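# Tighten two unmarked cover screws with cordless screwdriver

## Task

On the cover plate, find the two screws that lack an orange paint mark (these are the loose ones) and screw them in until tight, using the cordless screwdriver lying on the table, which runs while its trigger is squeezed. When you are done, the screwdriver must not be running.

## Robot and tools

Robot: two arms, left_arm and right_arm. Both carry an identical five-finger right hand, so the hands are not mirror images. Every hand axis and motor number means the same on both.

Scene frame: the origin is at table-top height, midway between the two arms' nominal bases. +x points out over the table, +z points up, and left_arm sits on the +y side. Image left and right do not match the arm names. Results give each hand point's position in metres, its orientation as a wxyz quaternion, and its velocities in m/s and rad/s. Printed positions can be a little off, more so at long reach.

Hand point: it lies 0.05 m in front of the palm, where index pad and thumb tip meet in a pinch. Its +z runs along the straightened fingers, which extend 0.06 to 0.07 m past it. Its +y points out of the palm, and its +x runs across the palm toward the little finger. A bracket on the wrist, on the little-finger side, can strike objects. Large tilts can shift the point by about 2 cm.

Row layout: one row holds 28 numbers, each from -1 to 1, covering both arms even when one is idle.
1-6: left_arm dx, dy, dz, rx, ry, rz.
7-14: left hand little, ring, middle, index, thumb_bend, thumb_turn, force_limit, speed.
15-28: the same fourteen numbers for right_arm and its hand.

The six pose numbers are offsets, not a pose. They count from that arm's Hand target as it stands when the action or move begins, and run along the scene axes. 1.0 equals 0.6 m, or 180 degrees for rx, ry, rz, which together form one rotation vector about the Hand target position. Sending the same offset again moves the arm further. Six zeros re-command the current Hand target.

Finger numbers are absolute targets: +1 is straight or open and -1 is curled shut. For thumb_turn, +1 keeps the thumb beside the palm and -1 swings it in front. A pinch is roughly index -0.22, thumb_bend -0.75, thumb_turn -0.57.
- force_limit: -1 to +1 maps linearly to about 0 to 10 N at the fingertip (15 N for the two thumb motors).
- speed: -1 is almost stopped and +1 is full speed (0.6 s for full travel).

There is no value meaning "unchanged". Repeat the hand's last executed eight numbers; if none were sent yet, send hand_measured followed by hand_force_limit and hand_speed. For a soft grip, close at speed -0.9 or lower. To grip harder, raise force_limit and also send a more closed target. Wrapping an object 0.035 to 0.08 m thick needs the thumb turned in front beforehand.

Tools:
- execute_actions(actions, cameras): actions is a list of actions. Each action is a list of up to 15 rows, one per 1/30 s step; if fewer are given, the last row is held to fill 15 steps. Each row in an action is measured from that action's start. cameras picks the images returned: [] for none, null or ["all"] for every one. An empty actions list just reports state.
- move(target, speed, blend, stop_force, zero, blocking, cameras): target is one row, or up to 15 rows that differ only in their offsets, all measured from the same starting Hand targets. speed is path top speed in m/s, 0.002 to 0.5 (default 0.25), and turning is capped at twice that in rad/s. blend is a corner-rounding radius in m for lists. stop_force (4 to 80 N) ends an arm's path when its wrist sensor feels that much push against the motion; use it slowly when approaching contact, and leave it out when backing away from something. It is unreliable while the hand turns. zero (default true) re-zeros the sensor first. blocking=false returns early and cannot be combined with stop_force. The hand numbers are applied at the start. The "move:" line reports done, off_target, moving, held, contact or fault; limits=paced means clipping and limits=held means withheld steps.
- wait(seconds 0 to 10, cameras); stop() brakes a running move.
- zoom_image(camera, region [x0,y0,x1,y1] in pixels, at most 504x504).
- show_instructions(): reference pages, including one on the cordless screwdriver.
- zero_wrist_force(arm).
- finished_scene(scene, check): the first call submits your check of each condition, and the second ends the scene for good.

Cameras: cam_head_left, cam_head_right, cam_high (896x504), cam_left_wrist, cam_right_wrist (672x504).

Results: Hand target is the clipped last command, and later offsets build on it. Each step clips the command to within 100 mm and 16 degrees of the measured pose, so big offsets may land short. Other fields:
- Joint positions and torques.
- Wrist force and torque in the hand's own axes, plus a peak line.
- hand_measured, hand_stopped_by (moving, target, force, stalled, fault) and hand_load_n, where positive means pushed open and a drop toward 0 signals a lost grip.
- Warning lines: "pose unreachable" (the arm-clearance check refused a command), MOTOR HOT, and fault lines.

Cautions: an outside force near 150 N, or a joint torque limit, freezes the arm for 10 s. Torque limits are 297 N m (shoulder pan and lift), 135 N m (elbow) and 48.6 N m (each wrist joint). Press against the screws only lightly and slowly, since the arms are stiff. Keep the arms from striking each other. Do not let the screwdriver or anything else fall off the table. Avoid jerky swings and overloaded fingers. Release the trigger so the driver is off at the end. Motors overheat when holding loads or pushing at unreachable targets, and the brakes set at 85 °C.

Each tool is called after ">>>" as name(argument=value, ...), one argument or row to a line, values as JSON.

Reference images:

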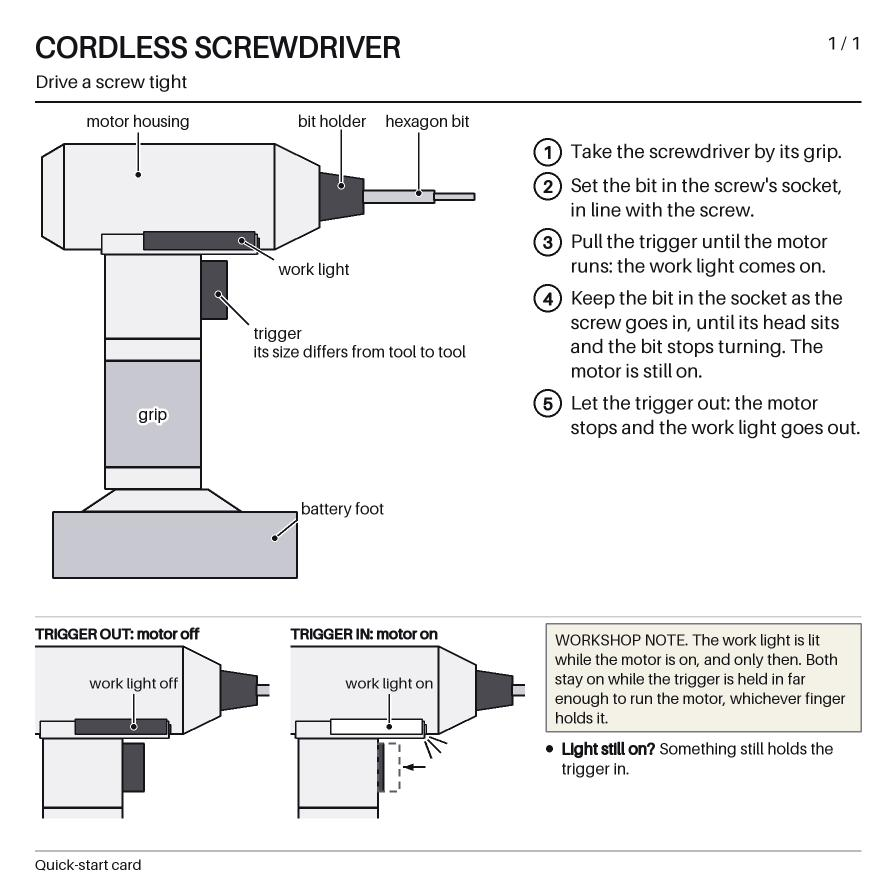

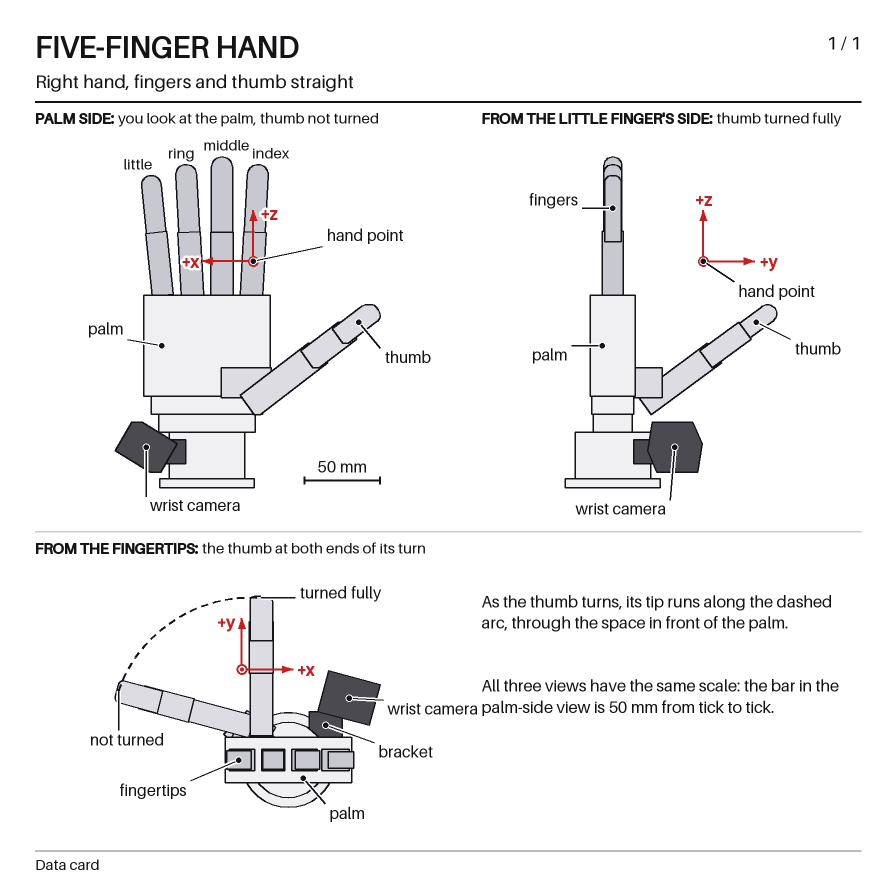

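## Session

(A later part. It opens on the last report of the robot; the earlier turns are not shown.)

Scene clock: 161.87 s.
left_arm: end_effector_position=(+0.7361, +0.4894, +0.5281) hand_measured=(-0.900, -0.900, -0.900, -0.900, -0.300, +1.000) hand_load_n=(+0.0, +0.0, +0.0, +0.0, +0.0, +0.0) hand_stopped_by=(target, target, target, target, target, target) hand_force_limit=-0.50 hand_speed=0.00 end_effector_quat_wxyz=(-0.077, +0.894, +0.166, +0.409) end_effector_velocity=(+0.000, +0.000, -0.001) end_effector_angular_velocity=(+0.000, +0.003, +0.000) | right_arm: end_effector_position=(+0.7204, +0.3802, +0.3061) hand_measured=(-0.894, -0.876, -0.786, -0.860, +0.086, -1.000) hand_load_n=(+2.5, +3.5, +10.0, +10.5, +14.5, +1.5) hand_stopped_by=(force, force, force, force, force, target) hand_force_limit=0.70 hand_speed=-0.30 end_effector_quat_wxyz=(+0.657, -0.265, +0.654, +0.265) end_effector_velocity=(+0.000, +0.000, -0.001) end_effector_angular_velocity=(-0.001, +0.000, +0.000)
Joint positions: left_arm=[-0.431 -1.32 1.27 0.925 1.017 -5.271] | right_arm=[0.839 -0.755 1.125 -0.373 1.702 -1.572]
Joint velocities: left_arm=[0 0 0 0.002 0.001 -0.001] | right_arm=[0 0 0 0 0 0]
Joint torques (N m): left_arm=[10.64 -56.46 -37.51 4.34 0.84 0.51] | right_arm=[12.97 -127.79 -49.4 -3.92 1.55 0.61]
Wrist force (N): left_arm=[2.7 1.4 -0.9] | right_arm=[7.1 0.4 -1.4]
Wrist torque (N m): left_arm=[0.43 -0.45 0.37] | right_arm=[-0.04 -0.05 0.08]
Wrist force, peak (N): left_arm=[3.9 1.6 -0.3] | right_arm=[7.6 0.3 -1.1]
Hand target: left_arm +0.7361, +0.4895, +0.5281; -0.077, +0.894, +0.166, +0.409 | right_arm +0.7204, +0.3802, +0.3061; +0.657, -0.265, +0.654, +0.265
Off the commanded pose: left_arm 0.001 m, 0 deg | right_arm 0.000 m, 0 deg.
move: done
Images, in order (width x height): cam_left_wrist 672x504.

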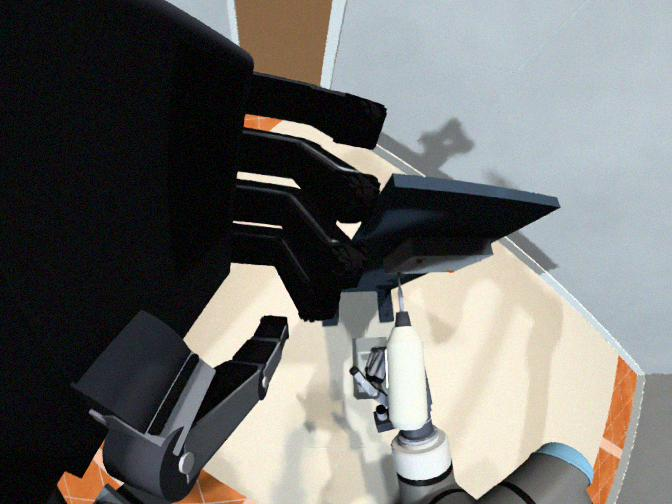

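>>> move(
  target=[
    [0,0,0,0,0,0,-0.9,-0.9,-0.9,-0.9,-0.3,1,-0.5,0,-0.00139,-0.00093,0,0,0,0,-0.98,-1,-1,-0.89,-1,-1,0.7,-0.3],
    [0,0,0,0,0,0,-0.9,-0.9,-0.9,-0.9,-0.3,1,-0.5,0,-0.00065,-0.00204,0,0,0,0,-0.98,-1,-1,-0.89,-1,-1,0.7,-0.3],
    [0,0,0,0,0,0,-0.9,-0.9,-0.9,-0.9,-0.3,1,-0.5,0,0.00628,0.0026,0,0,0,0,-0.98,-1,-1,-0.89,-1,-1,0.7,-0.3],
  ],
  speed=0.005,
  stop_force=4,
  cameras=["cam_left_wrist"],
)

>>> zoom_image(
  camera="cam_left_wrist",
  region=[383, 257, 423, 297],
)

Scene clock: 164.93 s.
left_arm: end_effector_position=(+0.7361, +0.4895, +0.5281) hand_measured=(-0.900, -0.900, -0.900, -0.900, -0.300, +1.000) hand_load_n=(+0.0, +0.0, +0.0, +0.0, +0.0, +0.0) hand_stopped_by=(target, target, target, target, target, target) hand_force_limit=-0.50 hand_speed=0.00 end_effector_quat_wxyz=(-0.077, +0.894, +0.166, +0.409) end_effector_velocity=(+0.000, -0.001, +0.000) end_effector_angular_velocity=(+0.001, +0.000, -0.001) | right_arm: end_effector_position=(+0.7232, +0.3811, +0.3061) hand_measured=(-0.894, -0.876, -0.786, -0.860, +0.086, -1.000) hand_load_n=(+1.5, +3.0, +10.0, +10.5, +14.5, +1.5) hand_stopped_by=(force, force, force, force, force, target) hand_force_limit=0.70 hand_speed=-0.30 end_effector_quat_wxyz=(+0.657, -0.265, +0.654, +0.265) end_effector_velocity=(+0.000, +0.000, -0.001) end_effector_angular_velocity=(+0.000, +0.000, +0.000)
Joint positions: left_arm=[-0.431 -1.32 1.27 0.925 1.017 -5.271] | right_arm=[0.838 -0.751 1.118 -0.37 1.701 -1.572]
Joint velocities: left_arm=[-0.001 0 0 0 0 0.001] | right_arm=[0 0.001 0 -0.001 0 0]
Joint torques (N m): left_arm=[5.95 -68.97 -51.19 1.35 0.67 -2.89] | right_arm=[6.68 -119.07 -51.19 -6.56 2.01 0.79]
Wrist force (N): left_arm=[2.5 2.1 -0.7] | right_arm=[10.0 1.1 -11.4]
Wrist torque (N m): left_arm=[0.53 -0.43 0.37] | right_arm=[0.40 -0.09 0.19]
Wrist force, peak (N): left_arm=[2.6 2.2 -0.9] | right_arm=[10.3 1.3 -11.5]
Hand target: left_arm +0.7361, +0.4895, +0.5281; -0.077, +0.894, +0.166, +0.409 | right_arm +0.7232, +0.3811, +0.3061; +0.657, -0.265, +0.654, +0.265
Off the commanded pose: left_arm 0.000 m, 0 deg | right_arm 0.001 m, 0 deg.
move: contact (right_arm); path passed 2 of 3 targets
Images, in order (width x height): cam_left_wrist 672x504.

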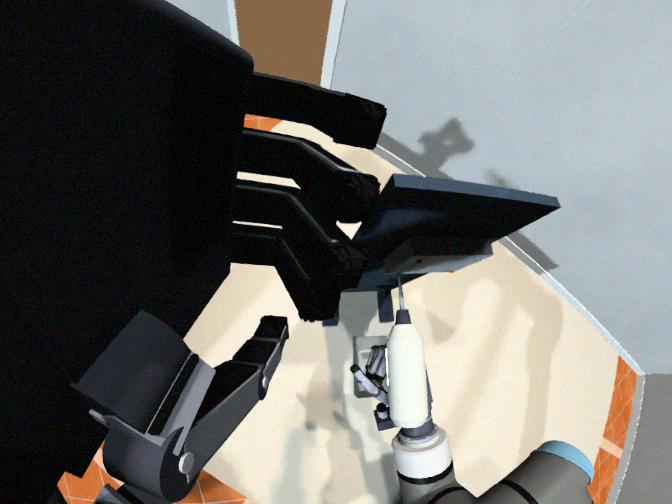

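Scaled by 12.600 from the camera's 672x504 image, which has a finer 960x720 frame.

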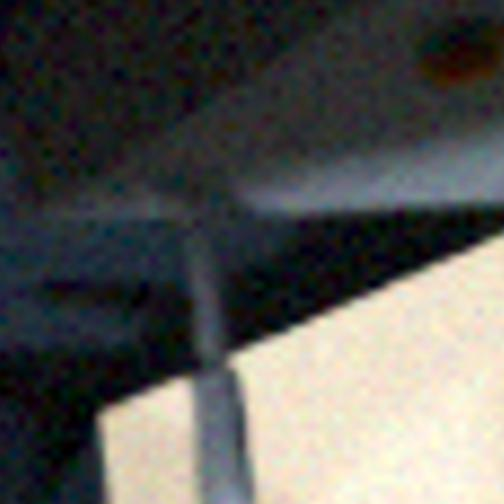

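>>> move(
  target=[
    [0,0,0,0,0,0,-0.9,-0.9,-0.9,-0.9,-0.3,1,-0.5,0,0.0083,0.00556,0,0,0,0,-0.98,-1,-1,-0.89,-1,-1,0.7,-0.3],
  ],
  speed=0.004,
  stop_force=6,
  cameras=["cam_left_wrist"],
)

>>> zoom_image(
  camera="cam_left_wrist",
  region=[383, 257, 423, 297],
)

Scene clock: 166.27 s.
left_arm: end_effector_position=(+0.7361, +0.4895, +0.5281) hand_measured=(-0.900, -0.900, -0.900, -0.900, -0.300, +1.000) hand_load_n=(+0.0, +0.0, +0.0, +0.0, +0.0, +0.0) hand_stopped_by=(target, target, target, target, target, target) hand_force_limit=-0.50 hand_speed=0.00 end_effector_quat_wxyz=(-0.077, +0.894, +0.166, +0.409) end_effector_velocity=(+0.000, +0.000, +0.000) end_effector_angular_velocity=(+0.000, +0.000, +0.000) | right_arm: end_effector_position=(+0.7235, +0.3815, +0.3060) hand_measured=(-0.894, -0.876, -0.786, -0.860, +0.086, -1.000) hand_load_n=(+0.5, +1.5, +9.0, +8.0, +16.0, +1.0) hand_stopped_by=(force, force, force, force, force, target) hand_force_limit=0.70 hand_speed=-0.30 end_effector_quat_wxyz=(+0.657, -0.265, +0.654, +0.265) end_effector_velocity=(+0.000, +0.000, +0.001) end_effector_angular_velocity=(+0.001, -0.001, -0.001)
Joint positions: left_arm=[-0.431 -1.32 1.27 0.925 1.017 -5.271] | right_arm=[0.838 -0.75 1.116 -0.37 1.7 -1.572]
Joint velocities: left_arm=[0 0 0 0 0 0] | right_arm=[0 -0.001 0 0 0 0]
Joint torques (N m): left_arm=[6.08 -70.29 -47.69 -0.29 0.93 -2.1] | right_arm=[-2.84 -123.1 -52.38 -6.89 1.98 0.82]
Wrist force (N): left_arm=[2.5 2.0 -1.3] | right_arm=[12.7 2.9 -17.6]
Wrist torque (N m): left_arm=[0.54 -0.42 0.37] | right_arm=[0.66 -0.18 0.34]
Wrist force, peak (N): left_arm=[2.9 1.9 -1.1] | right_arm=[12.8 2.0 -23.2]
Hand target: left_arm +0.7361, +0.4895, +0.5281; -0.077, +0.894, +0.166, +0.409 | right_arm +0.7235, +0.3815, +0.3060; +0.657, -0.265, +0.654, +0.265
Off the commanded pose: left_arm 0.000 m, 0 deg | right_arm 0.006 m, 0 deg.
move: contact (right_arm)
Images, in order (width x height): cam_left_wrist 672x504.

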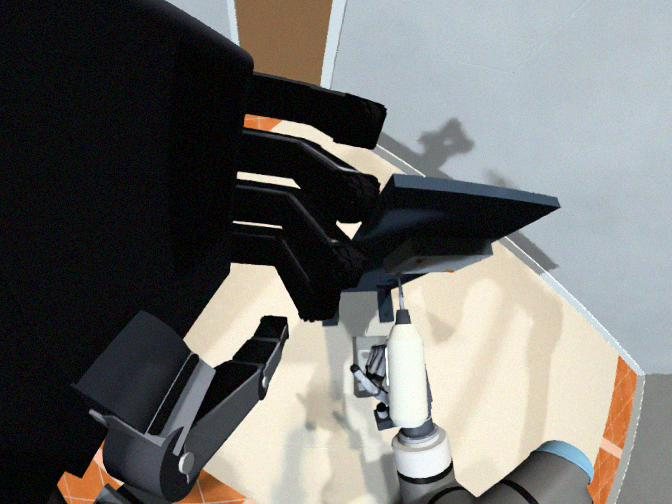

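Scaled by 12.600 from the camera's 672x504 image, which has a finer 960x720 frame.

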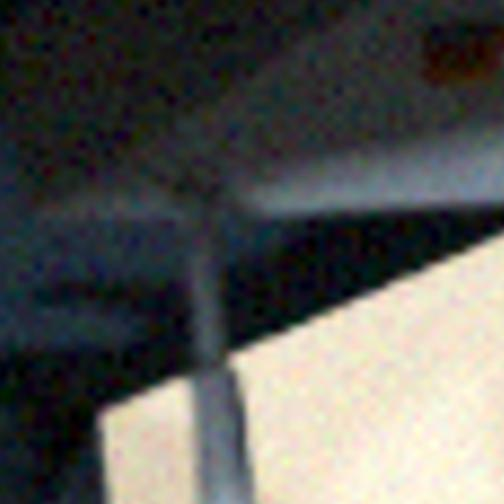

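>>> wait(
  seconds=1.5,
  cameras=["cam_left_wrist"],
)

>>> zoom_image(
  camera="cam_left_wrist",
  region=[383, 257, 423, 297],
)

Scene clock: 167.90 s.
left_arm: end_effector_position=(+0.7361, +0.4895, +0.5281) hand_measured=(-0.900, -0.900, -0.900, -0.900, -0.300, +1.000) hand_load_n=(+0.0, +0.0, +0.0, +0.0, +0.0, +0.5) hand_stopped_by=(target, target, target, target, target, target) hand_force_limit=-0.50 hand_speed=0.00 end_effector_quat_wxyz=(-0.077, +0.894, +0.166, +0.409) end_effector_velocity=(+0.000, +0.000, +0.000) end_effector_angular_velocity=(+0.000, +0.000, +0.000) | right_arm: end_effector_position=(+0.7235, +0.3815, +0.3060) hand_measured=(-0.894, -0.876, -0.786, -0.860, +0.086, -1.000) hand_load_n=(+1.5, +3.0, +9.5, +9.0, +15.5, +1.5) hand_stopped_by=(force, force, force, force, force, target) hand_force_limit=0.70 hand_speed=-0.30 end_effector_quat_wxyz=(+0.657, -0.265, +0.654, +0.265) end_effector_velocity=(+0.000, +0.000, -0.001) end_effector_angular_velocity=(+0.000, +0.000, +0.000)
Joint positions: left_arm=[-0.431 -1.32 1.27 0.925 1.017 -5.271] | right_arm=[0.838 -0.75 1.116 -0.37 1.7 -1.572]
Joint velocities: left_arm=[0 0 0 0 0 0] | right_arm=[0 0.001 0 -0.001 0 0]
Joint torques (N m): left_arm=[5.93 -74.16 -45.19 -1.1 0.84 -2.57] | right_arm=[-1.96 -120.43 -53.35 -6.94 1.06 0.81]
Wrist force (N): left_arm=[2.6 1.8 -1.0] | right_arm=[11.3 1.4 -17.7]
Wrist torque (N m): left_arm=[0.51 -0.44 0.38] | right_arm=[0.56 0.08 0.12]
Wrist force, peak (N): left_arm=[2.8 1.6 -1.3] | right_arm=[13.5 1.9 -23.1]
Hand target: left_arm +0.7361, +0.4895, +0.5281; -0.077, +0.894, +0.166, +0.409 | right_arm +0.7235, +0.3815, +0.3060; +0.657, -0.265, +0.654, +0.265
Off the commanded pose: left_arm 0.000 m, 0 deg | right_arm 0.006 m, 0 deg.
wait: 1.50 s; at rest by 0.03 s
Images, in order (width x height): cam_left_wrist 672x504.

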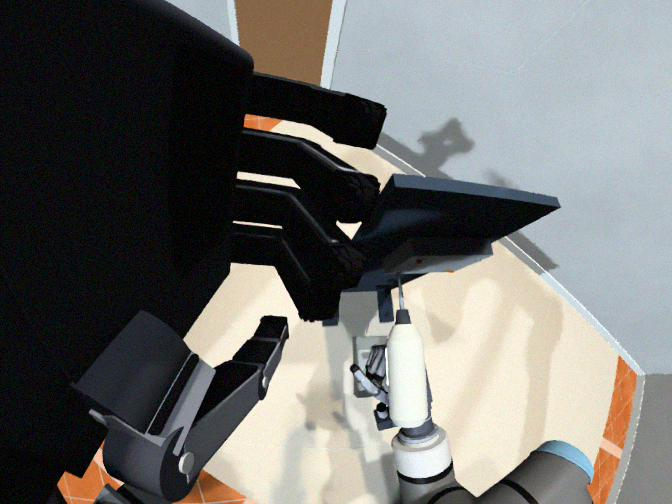

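Scaled by 12.600 from the camera's 672x504 image, which has a finer 960x720 frame.

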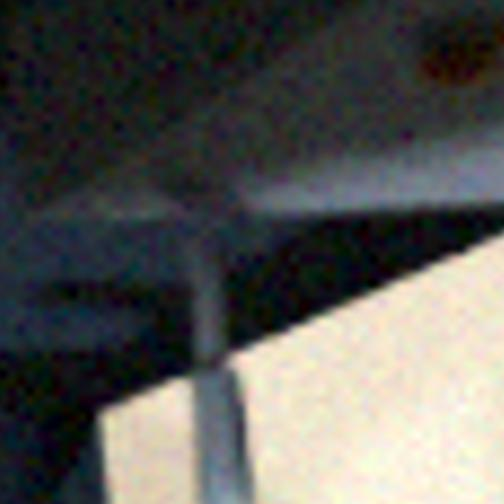

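>>> move(
  target=[
    [0,0,0,0,0,0,-0.9,-0.9,-0.9,-0.9,-0.3,1,-0.5,0,-0.0008,-0.0006,0,0,0,0,-0.98,-1,-1,-0.5,-1,-1,0.7,-0.3],
  ],
  speed=0.01,
  cameras=["cam_left_wrist"],
)

>>> move(
  target=[
    [-0.04,0.03,-0.03,0,0,0,-0.9,-0.9,-0.9,-0.9,-0.3,1,-0.5,0,0,0,0,0,0,0,-0.98,-1,-1,-0.5,-1,-1,0.7,-0.3],
    [-0.0757,0.0792,-0.2432,-0.0171,-0.1933,-0.1451,-0.9,-0.9,-0.9,-0.9,-0.3,1,-0.5,0,0,0,0,0,0,0,-0.98,-1,-1,-0.5,-1,-1,0.7,-0.3],
  ],
  speed=0.2,
  blend=[0.02,0],
  cameras=["cam_left_wrist"],
)

>>> zoom_image(
  camera="cam_left_wrist",
  region=[403, 228, 428, 253],
)

Scene clock: 168.93 s.
left_arm: end_effector_position=(+0.7361, +0.4895, +0.5281) hand_measured=(-0.900, -0.900, -0.900, -0.900, -0.300, +1.000) hand_load_n=(+0.0, +0.5, +0.0, +0.0, +0.0, +0.0) hand_stopped_by=(target, target, target, target, target, target) hand_force_limit=-0.50 hand_speed=0.00 end_effector_quat_wxyz=(-0.077, +0.894, +0.166, +0.409) end_effector_velocity=(+0.000, +0.000, +0.000) end_effector_angular_velocity=(+0.001, +0.001, -0.001) | right_arm: end_effector_position=(+0.7231, +0.3811, +0.3061) hand_measured=(-0.894, -0.876, -0.786, -0.500, +0.086, -1.000) hand_load_n=(+1.5, +3.5, +10.5, +0.0, +14.5, +2.5) hand_stopped_by=(force, force, force, target, force, target) hand_force_limit=0.70 hand_speed=-0.30 end_effector_quat_wxyz=(+0.657, -0.265, +0.654, +0.265) end_effector_velocity=(+0.000, +0.000, +0.001) end_effector_angular_velocity=(+0.000, +0.000, +0.000)
Joint positions: left_arm=[-0.431 -1.32 1.27 0.925 1.017 -5.271] | right_arm=[0.838 -0.751 1.118 -0.371 1.701 -1.572]
Joint velocities: left_arm=[0 0 0 0 0 0.001] | right_arm=[0 -0.001 0 0 0 0]
Joint torques (N m): left_arm=[5.86 -71.42 -44.79 -1.15 0.42 -3.08] | right_arm=[17.07 -123.5 -39.96 -5.23 1.16 0.85]
Wrist force (N): left_arm=[2.4 1.9 -1.2] | right_arm=[5.8 -3.1 0.3]
Wrist torque (N m): left_arm=[0.52 -0.41 0.36] | right_arm=[-0.16 -0.27 0.02]
Wrist force, peak (N): left_arm=[2.5 2.2 -0.9] | right_arm=[12.9 2.1 -22.2]
Hand target: left_arm +0.7361, +0.4895, +0.5281; -0.077, +0.894, +0.166, +0.409 | right_arm +0.7230, +0.3811, +0.3060; +0.657, -0.265, +0.654, +0.265
Off the commanded pose: left_arm 0.000 m, 0 deg | right_arm 0.000 m, 0 deg.
move: done
Images, in order (width x height): cam_left_wrist 672x504.

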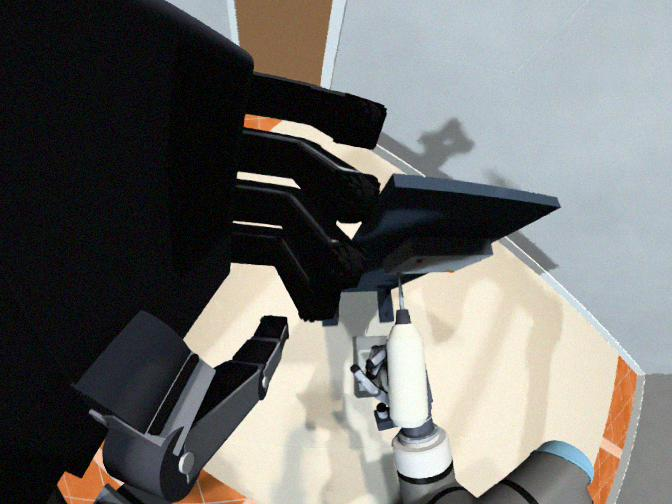

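Scene clock: 171.50 s.
left_arm: end_effector_position=(+0.6904, +0.5373, +0.3824) hand_measured=(-0.900, -0.900, -0.900, -0.900, -0.300, +1.000) hand_load_n=(+0.0, +0.0, +0.0, +0.0, +0.0, +0.0) hand_stopped_by=(target, target, target, target, target, target) hand_force_limit=-0.50 hand_speed=0.00 end_effector_quat_wxyz=(+0.092, +0.748, -0.011, +0.658) end_effector_velocity=(+0.000, +0.000, +0.001) end_effector_angular_velocity=(+0.000, -0.003, -0.001) | right_arm: end_effector_position=(+0.7230, +0.3811, +0.3060) hand_measured=(-0.894, -0.876, -0.786, -0.500, +0.086, -1.000) hand_load_n=(+1.5, +3.5, +10.5, +0.0, +15.0, +2.5) hand_stopped_by=(force, force, force, target, force, target) hand_force_limit=0.70 hand_speed=-0.30 end_effector_quat_wxyz=(+0.657, -0.265, +0.654, +0.265) end_effector_velocity=(+0.000, +0.000, -0.001) end_effector_angular_velocity=(+0.000, +0.000, +0.000)
Joint positions: left_arm=[-0.215 -1.544 1.972 -0.309 1.543 -4.84] | right_arm=[0.838 -0.751 1.118 -0.37 1.701 -1.572]
Joint velocities: left_arm=[0 0 0 -0.003 0.001 0.001] | right_arm=[0 0.001 0 0 0 0]
Joint torques (N m): left_arm=[-2.99 -53.24 -45.95 -4.81 1.7 -3.7] | right_arm=[16.77 -109.79 -46.34 -1.61 -0.58 0.62]
Wrist force (N): left_arm=[2.5 1.6 0.3] | right_arm=[5.6 -3.2 -2.5]
Wrist torque (N m): left_arm=[0.37 -0.49 0.35] | right_arm=[0.01 -0.29 0.02]
Wrist force, peak (N): left_arm=[3.7 3.4 -0.6] | right_arm=[6.0 -3.4 -2.5]
Hand target: left_arm +0.6904, +0.5373, +0.3826; +0.092, +0.748, -0.011, +0.658 | right_arm +0.7230, +0.3811, +0.3060; +0.657, -0.265, +0.654, +0.265
Off the commanded pose: left_arm 0.000 m, 0 deg | right_arm 0.000 m, 0 deg.
move: done; blend cut to 0.0175 m at target 1
Images, in order (width x height): cam_left_wrist 672x504.

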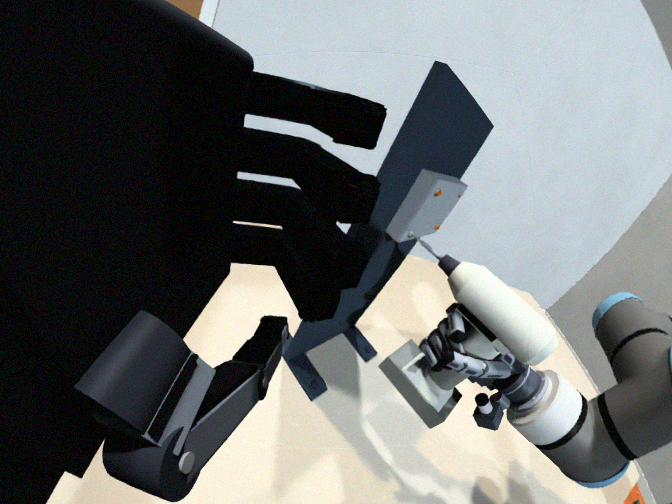

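Scaled by 20.160 from the camera's 672x504 image, which has a finer 960x720 frame.

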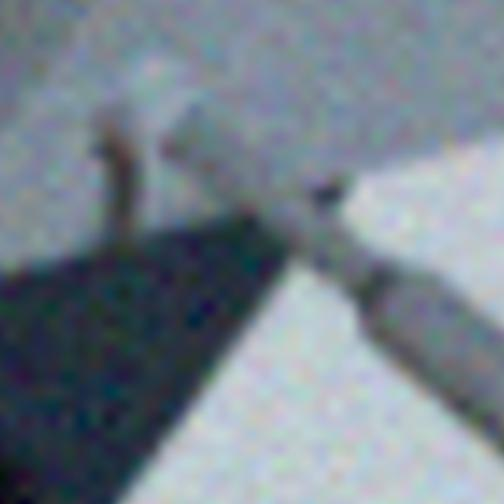

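>>> move(
  target=[
    [0,0,0,0,0,0,-0.9,-0.9,-0.9,-0.9,-0.3,1,-0.5,0,-0.0277,-0.0185,0,0,0,0,-0.98,-1,-1,-0.5,-1,-1,0.7,-0.3],
  ],
  speed=0.03,
  cameras=["cam_left_wrist"],
)

>>> zoom_image(
  camera="cam_left_wrist",
  region=[403, 228, 428, 253],
)

>>> zoom_image(
  camera="cam_left_wrist",
  region=[395, 170, 475, 250],
)

Scene clock: 172.67 s.
left_arm: end_effector_position=(+0.6904, +0.5373, +0.3826) hand_measured=(-0.900, -0.900, -0.900, -0.900, -0.300, +1.000) hand_load_n=(+0.0, +0.0, +0.5, +0.0, +0.0, +0.0) hand_stopped_by=(target, target, target, target, target, target) hand_force_limit=-0.50 hand_speed=0.00 end_effector_quat_wxyz=(+0.092, +0.748, -0.011, +0.658) end_effector_velocity=(+0.000, -0.001, -0.001) end_effector_angular_velocity=(-0.001, +0.001, -0.002) | right_arm: end_effector_position=(+0.7063, +0.3700, +0.3061) hand_measured=(-0.894, -0.876, -0.786, -0.500, +0.086, -1.000) hand_load_n=(+1.0, +4.0, +11.0, +0.0, +13.0, +2.5) hand_stopped_by=(force, force, force, target, force, target) hand_force_limit=0.70 hand_speed=-0.30 end_effector_quat_wxyz=(+0.657, -0.265, +0.654, +0.265) end_effector_velocity=(+0.001, +0.001, -0.002) end_effector_angular_velocity=(-0.001, +0.000, +0.001)
Joint positions: left_arm=[-0.215 -1.544 1.972 -0.309 1.544 -4.84] | right_arm=[0.844 -0.781 1.173 -0.396 1.707 -1.572]
Joint velocities: left_arm=[-0.001 0.001 0 0 0 -0.001] | right_arm=[0 0.003 -0.003 0.001 0 0]
Joint torques (N m): left_arm=[-10.9 -54.42 -50.17 -3.65 2.3 -3.64] | right_arm=[-2.3 -104.99 -52.07 -1.73 0.22 -1.16]
Wrist force (N): left_arm=[2.6 1.8 0.1] | right_arm=[7.5 -1.0 -1.1]
Wrist torque (N m): left_arm=[0.41 -0.50 0.37] | right_arm=[-0.26 -0.12 0.07]
Wrist force, peak (N): left_arm=[2.8 1.9 0.4] | right_arm=[7.9 -1.2 -1.3]
Hand target: left_arm +0.6904, +0.5373, +0.3826; +0.092, +0.748, -0.011, +0.658 | right_arm +0.7064, +0.3700, +0.3060; +0.657, -0.265, +0.654, +0.265
Off the commanded pose: left_arm 0.000 m, 0 deg | right_arm 0.000 m, 0 deg.
move: done
Images, in order (width x height): cam_left_wrist 672x504.

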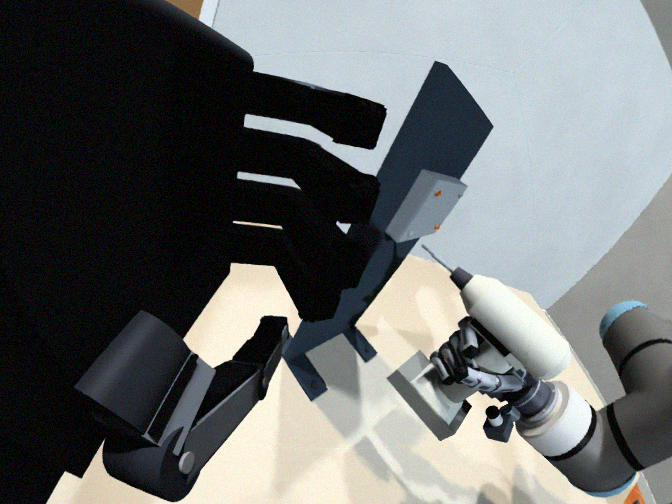

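Scaled by 20.160 from the camera's 672x504 image, which has a finer 960x720 frame.

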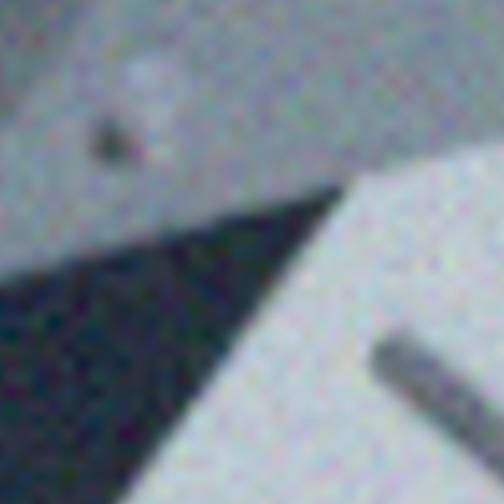

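Scaled by 6.300 from the camera's 672x504 image, which has a finer 960x720 frame.

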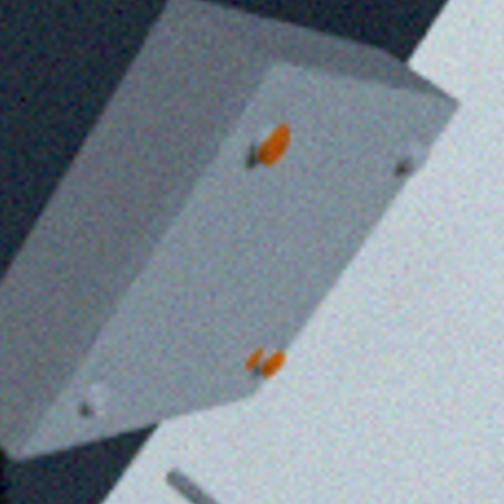

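>>> zoom_image(
  camera="cam_left_wrist",
  region=[430, 180, 465, 215],
)

>>> zoom_image(
  camera="cam_left_wrist",
  region=[400, 220, 445, 240],
)

Scaled by 14.400 from the camera's 672x504 image, which has a finer 960x720 frame.

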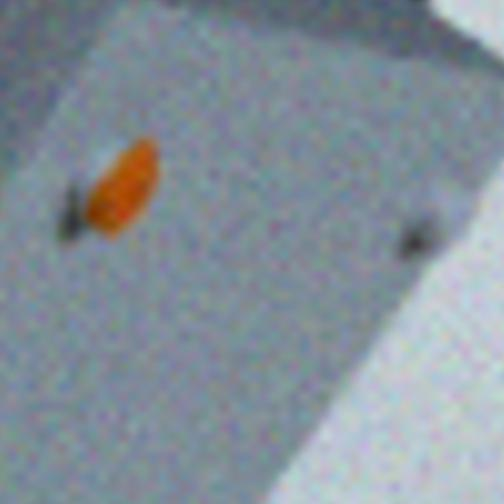

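Scaled by 11.200 from the camera's 672x504 image, which has a finer 960x720 frame.

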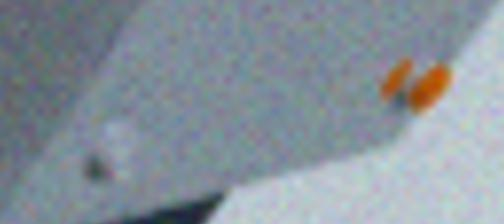

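>>> move(
  target=[
    [-0.3,0.1,0.1,0,0,0,-0.9,-0.9,-0.9,-0.9,-0.3,1,-0.5,0,-0.1107,-0.25,0,0,0,0,-0.98,-1,-1,-0.5,-1,-1,0.7,-0.3],
    [-0.4,0.1,0.12,0,0,0,-0.9,-0.9,-0.9,-0.9,-0.3,1,-0.5,0,-0.1107,-0.25,-0.28,0,0,0,-0.98,-1,-1,-0.5,-1,-1,0.7,-0.3],
  ],
  speed=0.15,
  blend=[0.03,0],
)

Scene clock: 176.53 s.
left_arm: end_effector_position=(+0.4505, +0.5977, +0.4552) hand_measured=(-0.900, -0.900, -0.900, -0.900, -0.300, +1.000) hand_load_n=(+0.0, +0.0, +0.0, +0.0, +0.0, +0.0) hand_stopped_by=(target, target, target, target, target, target) hand_force_limit=-0.50 hand_speed=0.00 end_effector_quat_wxyz=(+0.092, +0.748, -0.011, +0.658) end_effector_velocity=(+0.000, +0.001, +0.001) end_effector_angular_velocity=(+0.000, -0.001, +0.002) | right_arm: end_effector_position=(+0.6399, +0.2200, +0.1379) hand_measured=(-0.894, -0.876, -0.786, -0.500, +0.086, -1.000) hand_load_n=(+1.5, +4.5, +11.0, +0.0, +13.0, +2.5) hand_stopped_by=(force, force, force, target, force, target) hand_force_limit=0.70 hand_speed=-0.30 end_effector_quat_wxyz=(+0.657, -0.265, +0.654, +0.265) end_effector_velocity=(+0.000, +0.000, +0.001) end_effector_angular_velocity=(+0.001, -0.001, +0.000)
Joint positions: left_arm=[-0.157 -2.012 2.198 -0.068 1.601 -4.833] | right_arm=[0.794 -0.851 1.664 -0.817 1.656 -1.572]
Joint velocities: left_arm=[0.002 0 -0.001 0 0 0] | right_arm=[0 -0.001 0 -0.001 0 0]
Joint torques (N m): left_arm=[6.11 10.04 -58.06 -4.86 1.65 -3.16] | right_arm=[14.11 -94.37 -40.67 -3.82 1.73 1.27]
Wrist force (N): left_arm=[3.0 2.1 0.3] | right_arm=[7.1 -1.1 -1.4]
Wrist torque (N m): left_arm=[0.46 -0.58 0.38] | right_arm=[-0.27 -0.07 0.03]
Wrist force, peak (N): left_arm=[2.7 2.2 2.3] | right_arm=[10.1 -1.2 -1.4]
Hand target: left_arm +0.4506, +0.5977, +0.4553; +0.092, +0.748, -0.011, +0.658 | right_arm +0.6399, +0.2200, +0.1379; +0.657, -0.265, +0.654, +0.265
Off the commanded pose: left_arm 0.001 m, 0 deg | right_arm 0.000 m, 0 deg.
move: done

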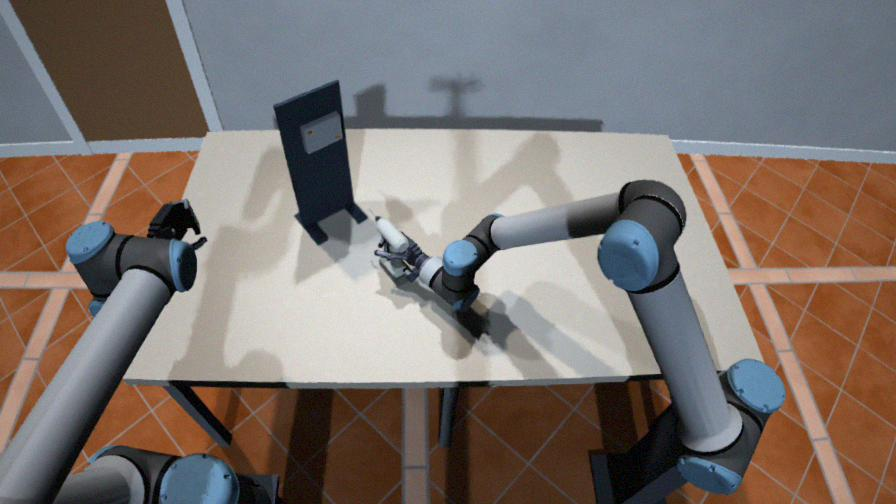

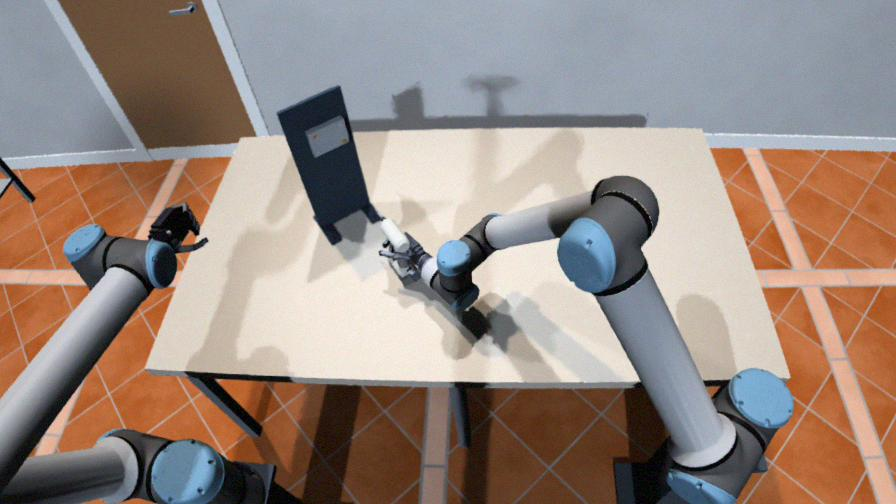

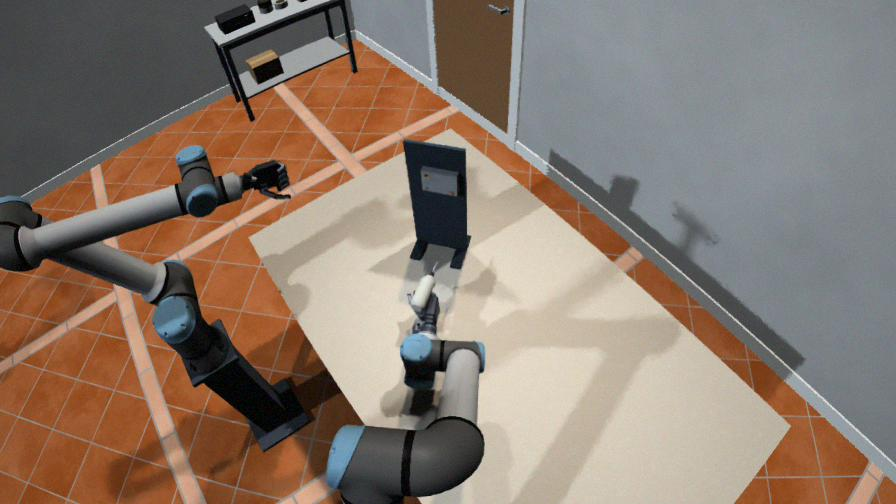

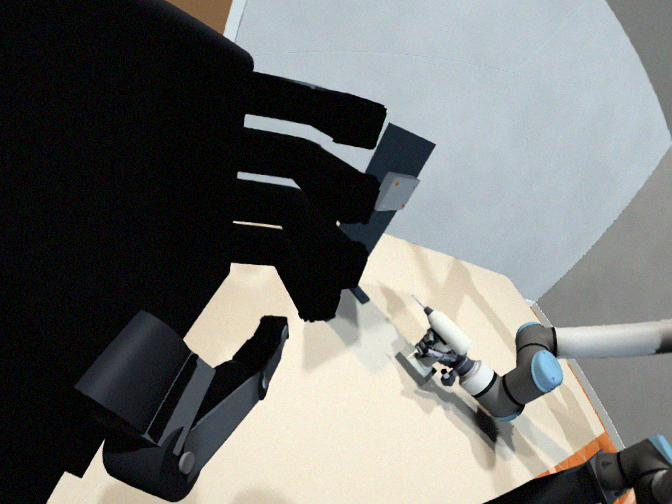

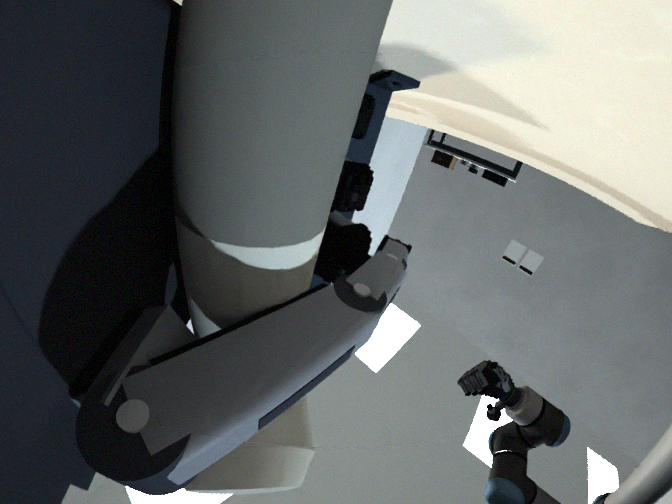

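>>> move(
  target=[
    [0,0,0,0,0,0,-0.9,-0.9,-0.9,-0.9,-0.3,1,-0.5,0,0,0,-0.035,0,0,0,-0.98,-1,-1,-0.5,-1,-1,0.7,-0.3],
  ],
  speed=0.01,
  stop_force=6,
  cameras=["cam_left_wrist","cam_head_left"],
)

>>> zoom_image(
  camera="cam_left_wrist",
  region=[380, 270, 500, 400],
)

Scene clock: 177.53 s.
left_arm: end_effector_position=(+0.4506, +0.5977, +0.4553) hand_measured=(-0.900, -0.900, -0.900, -0.900, -0.300, +1.000) hand_load_n=(+0.0, +0.0, +0.0, +0.0, +0.0, +0.0) hand_stopped_by=(target, target, target, target, target, target) hand_force_limit=-0.50 hand_speed=0.00 end_effector_quat_wxyz=(+0.092, +0.748, -0.011, +0.658) end_effector_velocity=(+0.000, +0.000, +0.000) end_effector_angular_velocity=(+0.000, -0.001, +0.000) | right_arm: end_effector_position=(+0.6400, +0.2201, +0.1370) hand_measured=(-0.894, -0.876, -0.786, -0.500, +0.086, -1.000) hand_load_n=(+2.5, +4.5, +11.0, +0.0, +13.5, +2.0) hand_stopped_by=(force, force, force, target, force, target) hand_force_limit=0.70 hand_speed=-0.30 end_effector_quat_wxyz=(+0.657, -0.265, +0.654, +0.265) end_effector_velocity=(+0.000, +0.000, +0.002) end_effector_angular_velocity=(+0.001, -0.001, +0.000)
Joint positions: left_arm=[-0.156 -2.012 2.198 -0.068 1.601 -4.833] | right_arm=[0.794 -0.85 1.664 -0.819 1.656 -1.572]
Joint velocities: left_arm=[-0.001 -0.001 0 0 -0.001 0] | right_arm=[0 -0.001 0 0 0 0]
Joint torques (N m): left_arm=[9.82 14.26 -54.23 -4.08 1.94 -0.49] | right_arm=[14.2 -108.02 -35.28 -1.17 1.55 0.91]
Wrist force (N): left_arm=[2.9 1.9 0.3] | right_arm=[5.6 -1.5 -0.8]
Wrist torque (N m): left_arm=[0.43 -0.55 0.37] | right_arm=[-0.34 -0.18 0.02]
Wrist force, peak (N): left_arm=[3.0 2.2 0.4] | right_arm=[7.5 -1.2 -1.0]
Hand target: left_arm +0.4506, +0.5977, +0.4553; +0.092, +0.748, -0.011, +0.658 | right_arm +0.6400, +0.2201, +0.1370; +0.657, -0.265, +0.654, +0.265
Off the commanded pose: left_arm 0.000 m, 0 deg | right_arm 0.020 m, 0 deg.
move: contact (right_arm)
Images, in order (width x height): cam_head_left 896x504, cam_left_wrist 672x504.

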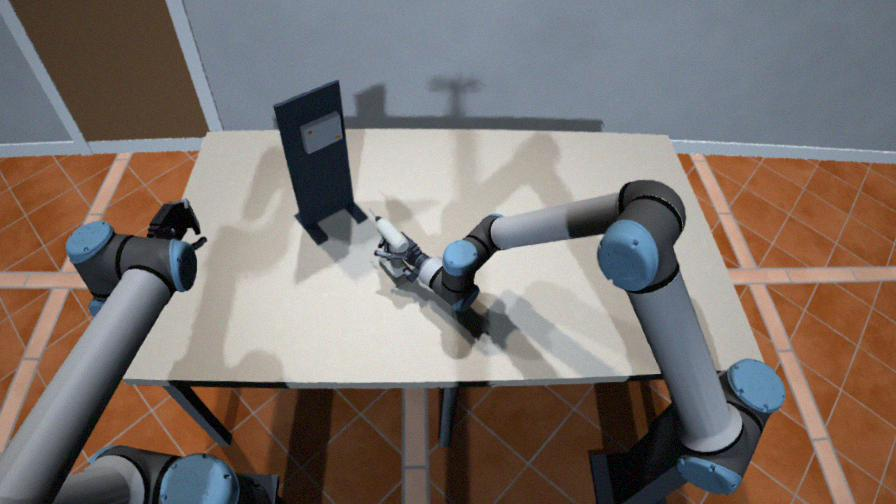

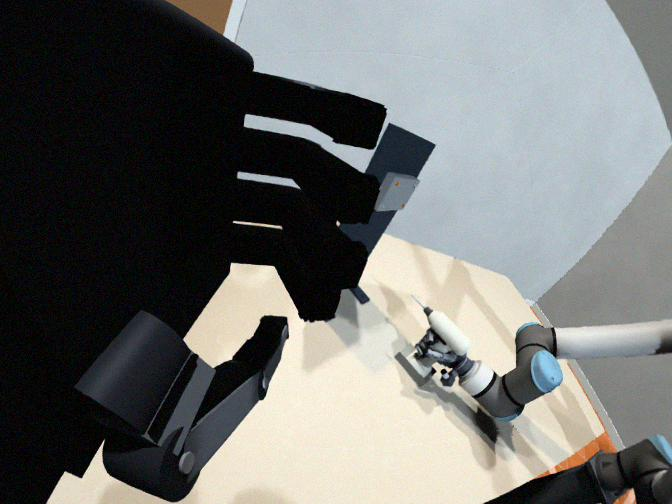

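Scaled by 3.877 from the camera's 672x504 image, which has a finer 960x720 frame.

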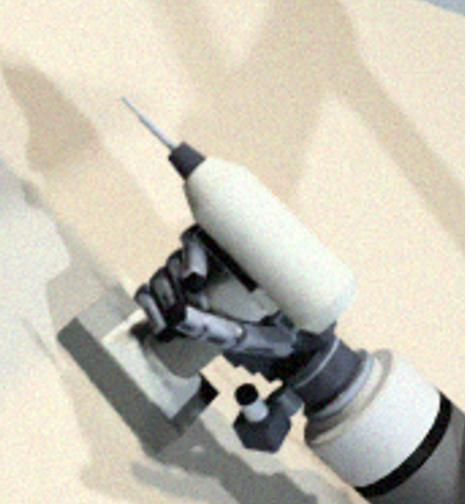

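>>> move(
  target=[
    [0,0,0,0,0,0,-0.9,-0.9,-0.9,-0.9,-0.3,1,-0.5,0,0,0,-0.035,0,0,0,-0.98,-1,-1,-0.5,-1,-1,0.7,-0.3],
  ],
  speed=0.006,
  stop_force=6,
  cameras=["cam_left_wrist","cam_head_left","cam_high"],
)

>>> zoom_image(
  camera="cam_head_left",
  region=[350, 180, 450, 300],
)

>>> zoom_image(
  camera="cam_high",
  region=[380, 250, 470, 340],
)

Scene clock: 178.63 s.
left_arm: end_effector_position=(+0.4506, +0.5977, +0.4553) hand_measured=(-0.900, -0.900, -0.900, -0.900, -0.300, +1.000) hand_load_n=(+0.0, +0.0, +0.0, +0.0, +0.0, +0.0) hand_stopped_by=(target, target, target, target, target, target) hand_force_limit=-0.50 hand_speed=0.00 end_effector_quat_wxyz=(+0.092, +0.748, -0.011, +0.658) end_effector_velocity=(+0.000, +0.000, +0.000) end_effector_angular_velocity=(+0.001, +0.000, +0.000) | right_arm: end_effector_position=(+0.6400, +0.2201, +0.1367) hand_measured=(-0.894, -0.876, -0.786, -0.500, +0.086, -1.000) hand_load_n=(+3.0, +5.0, +11.0, +0.0, +13.5, +2.0) hand_stopped_by=(force, force, force, target, force, target) hand_force_limit=0.70 hand_speed=-0.30 end_effector_quat_wxyz=(+0.657, -0.265, +0.654, +0.265) end_effector_velocity=(+0.000, +0.000, +0.001) end_effector_angular_velocity=(+0.000, +0.000, +0.000)
Joint positions: left_arm=[-0.156 -2.012 2.198 -0.068 1.601 -4.833] | right_arm=[0.794 -0.849 1.664 -0.819 1.656 -1.572]
Joint velocities: left_arm=[0 0 0 0.001 0 0.001] | right_arm=[0 -0.001 0 0.001 0 0]
Joint torques (N m): left_arm=[7.8 13.77 -52.66 -3.54 2.6 2.17] | right_arm=[13.35 -104.74 -32.63 -0.17 1.76 0.91]
Wrist force (N): left_arm=[2.8 2.2 -0.1] | right_arm=[2.8 -0.9 -0.6]
Wrist torque (N m): left_arm=[0.49 -0.52 0.37] | right_arm=[-0.30 -0.27 0.03]
Wrist force, peak (N): left_arm=[3.0 2.0 0.4] | right_arm=[5.8 -1.0 -0.8]
Hand target: left_arm +0.4506, +0.5977, +0.4553; +0.092, +0.748, -0.011, +0.658 | right_arm +0.6400, +0.2201, +0.1367; +0.657, -0.265, +0.654, +0.265
Off the commanded pose: left_arm 0.000 m, 0 deg | right_arm 0.021 m, 0 deg.
move: contact (right_arm)
Images, in order (width x height): cam_head_left 896x504, cam_high 896x504, cam_left_wrist 672x504.

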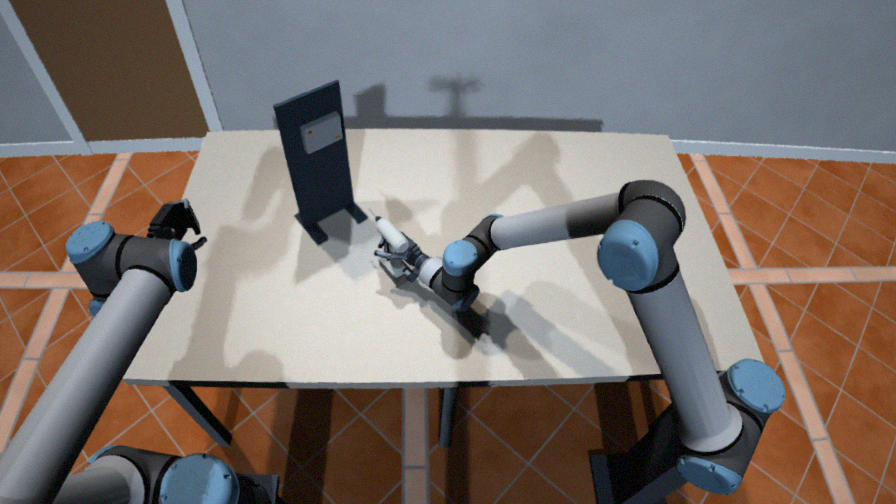

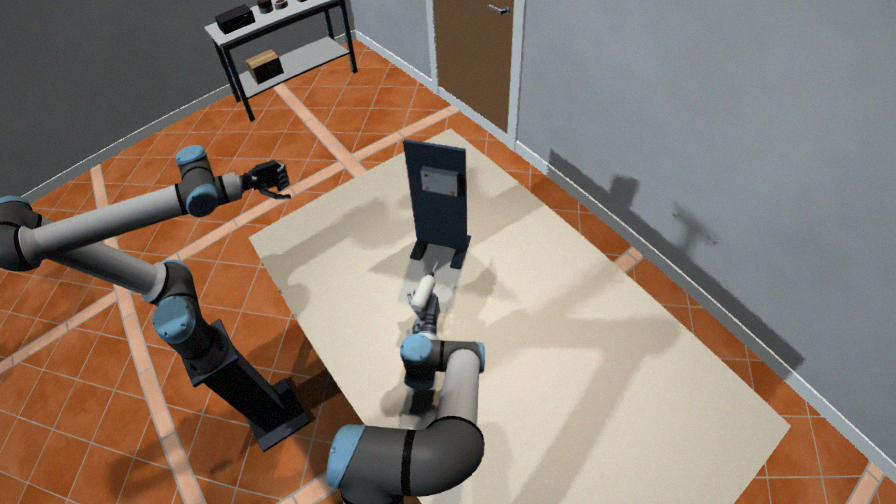

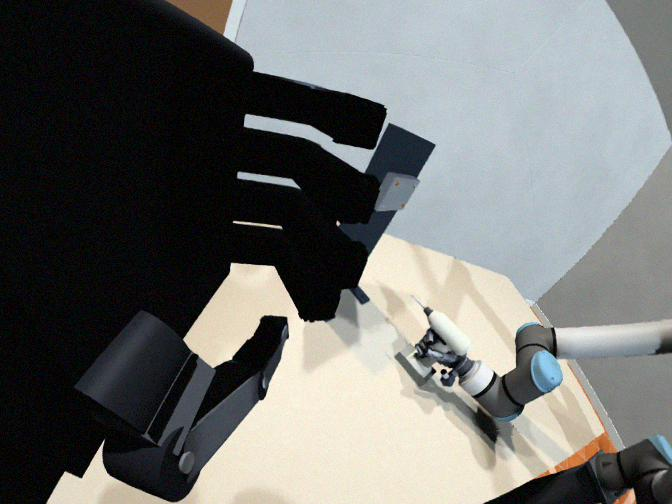

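Scaled by 4.200.

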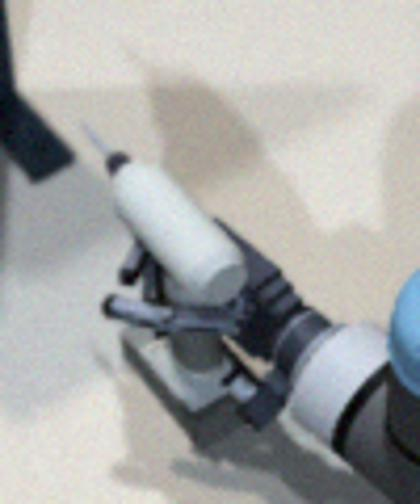

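Scaled by 5.600.

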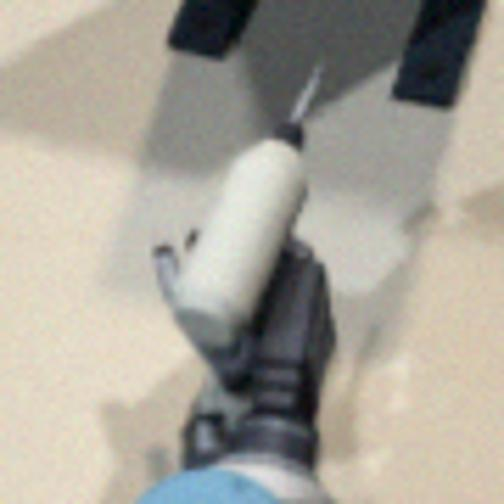

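>>> zoom_image(
  camera="cam_left_wrist",
  region=[390, 285, 480, 395],
)

Scaled by 4.582 from the camera's 672x504 image, which has a finer 960x720 frame.

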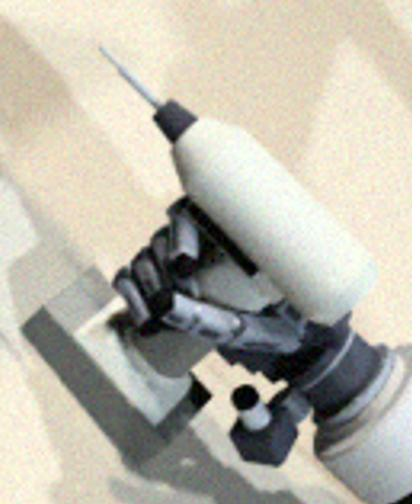

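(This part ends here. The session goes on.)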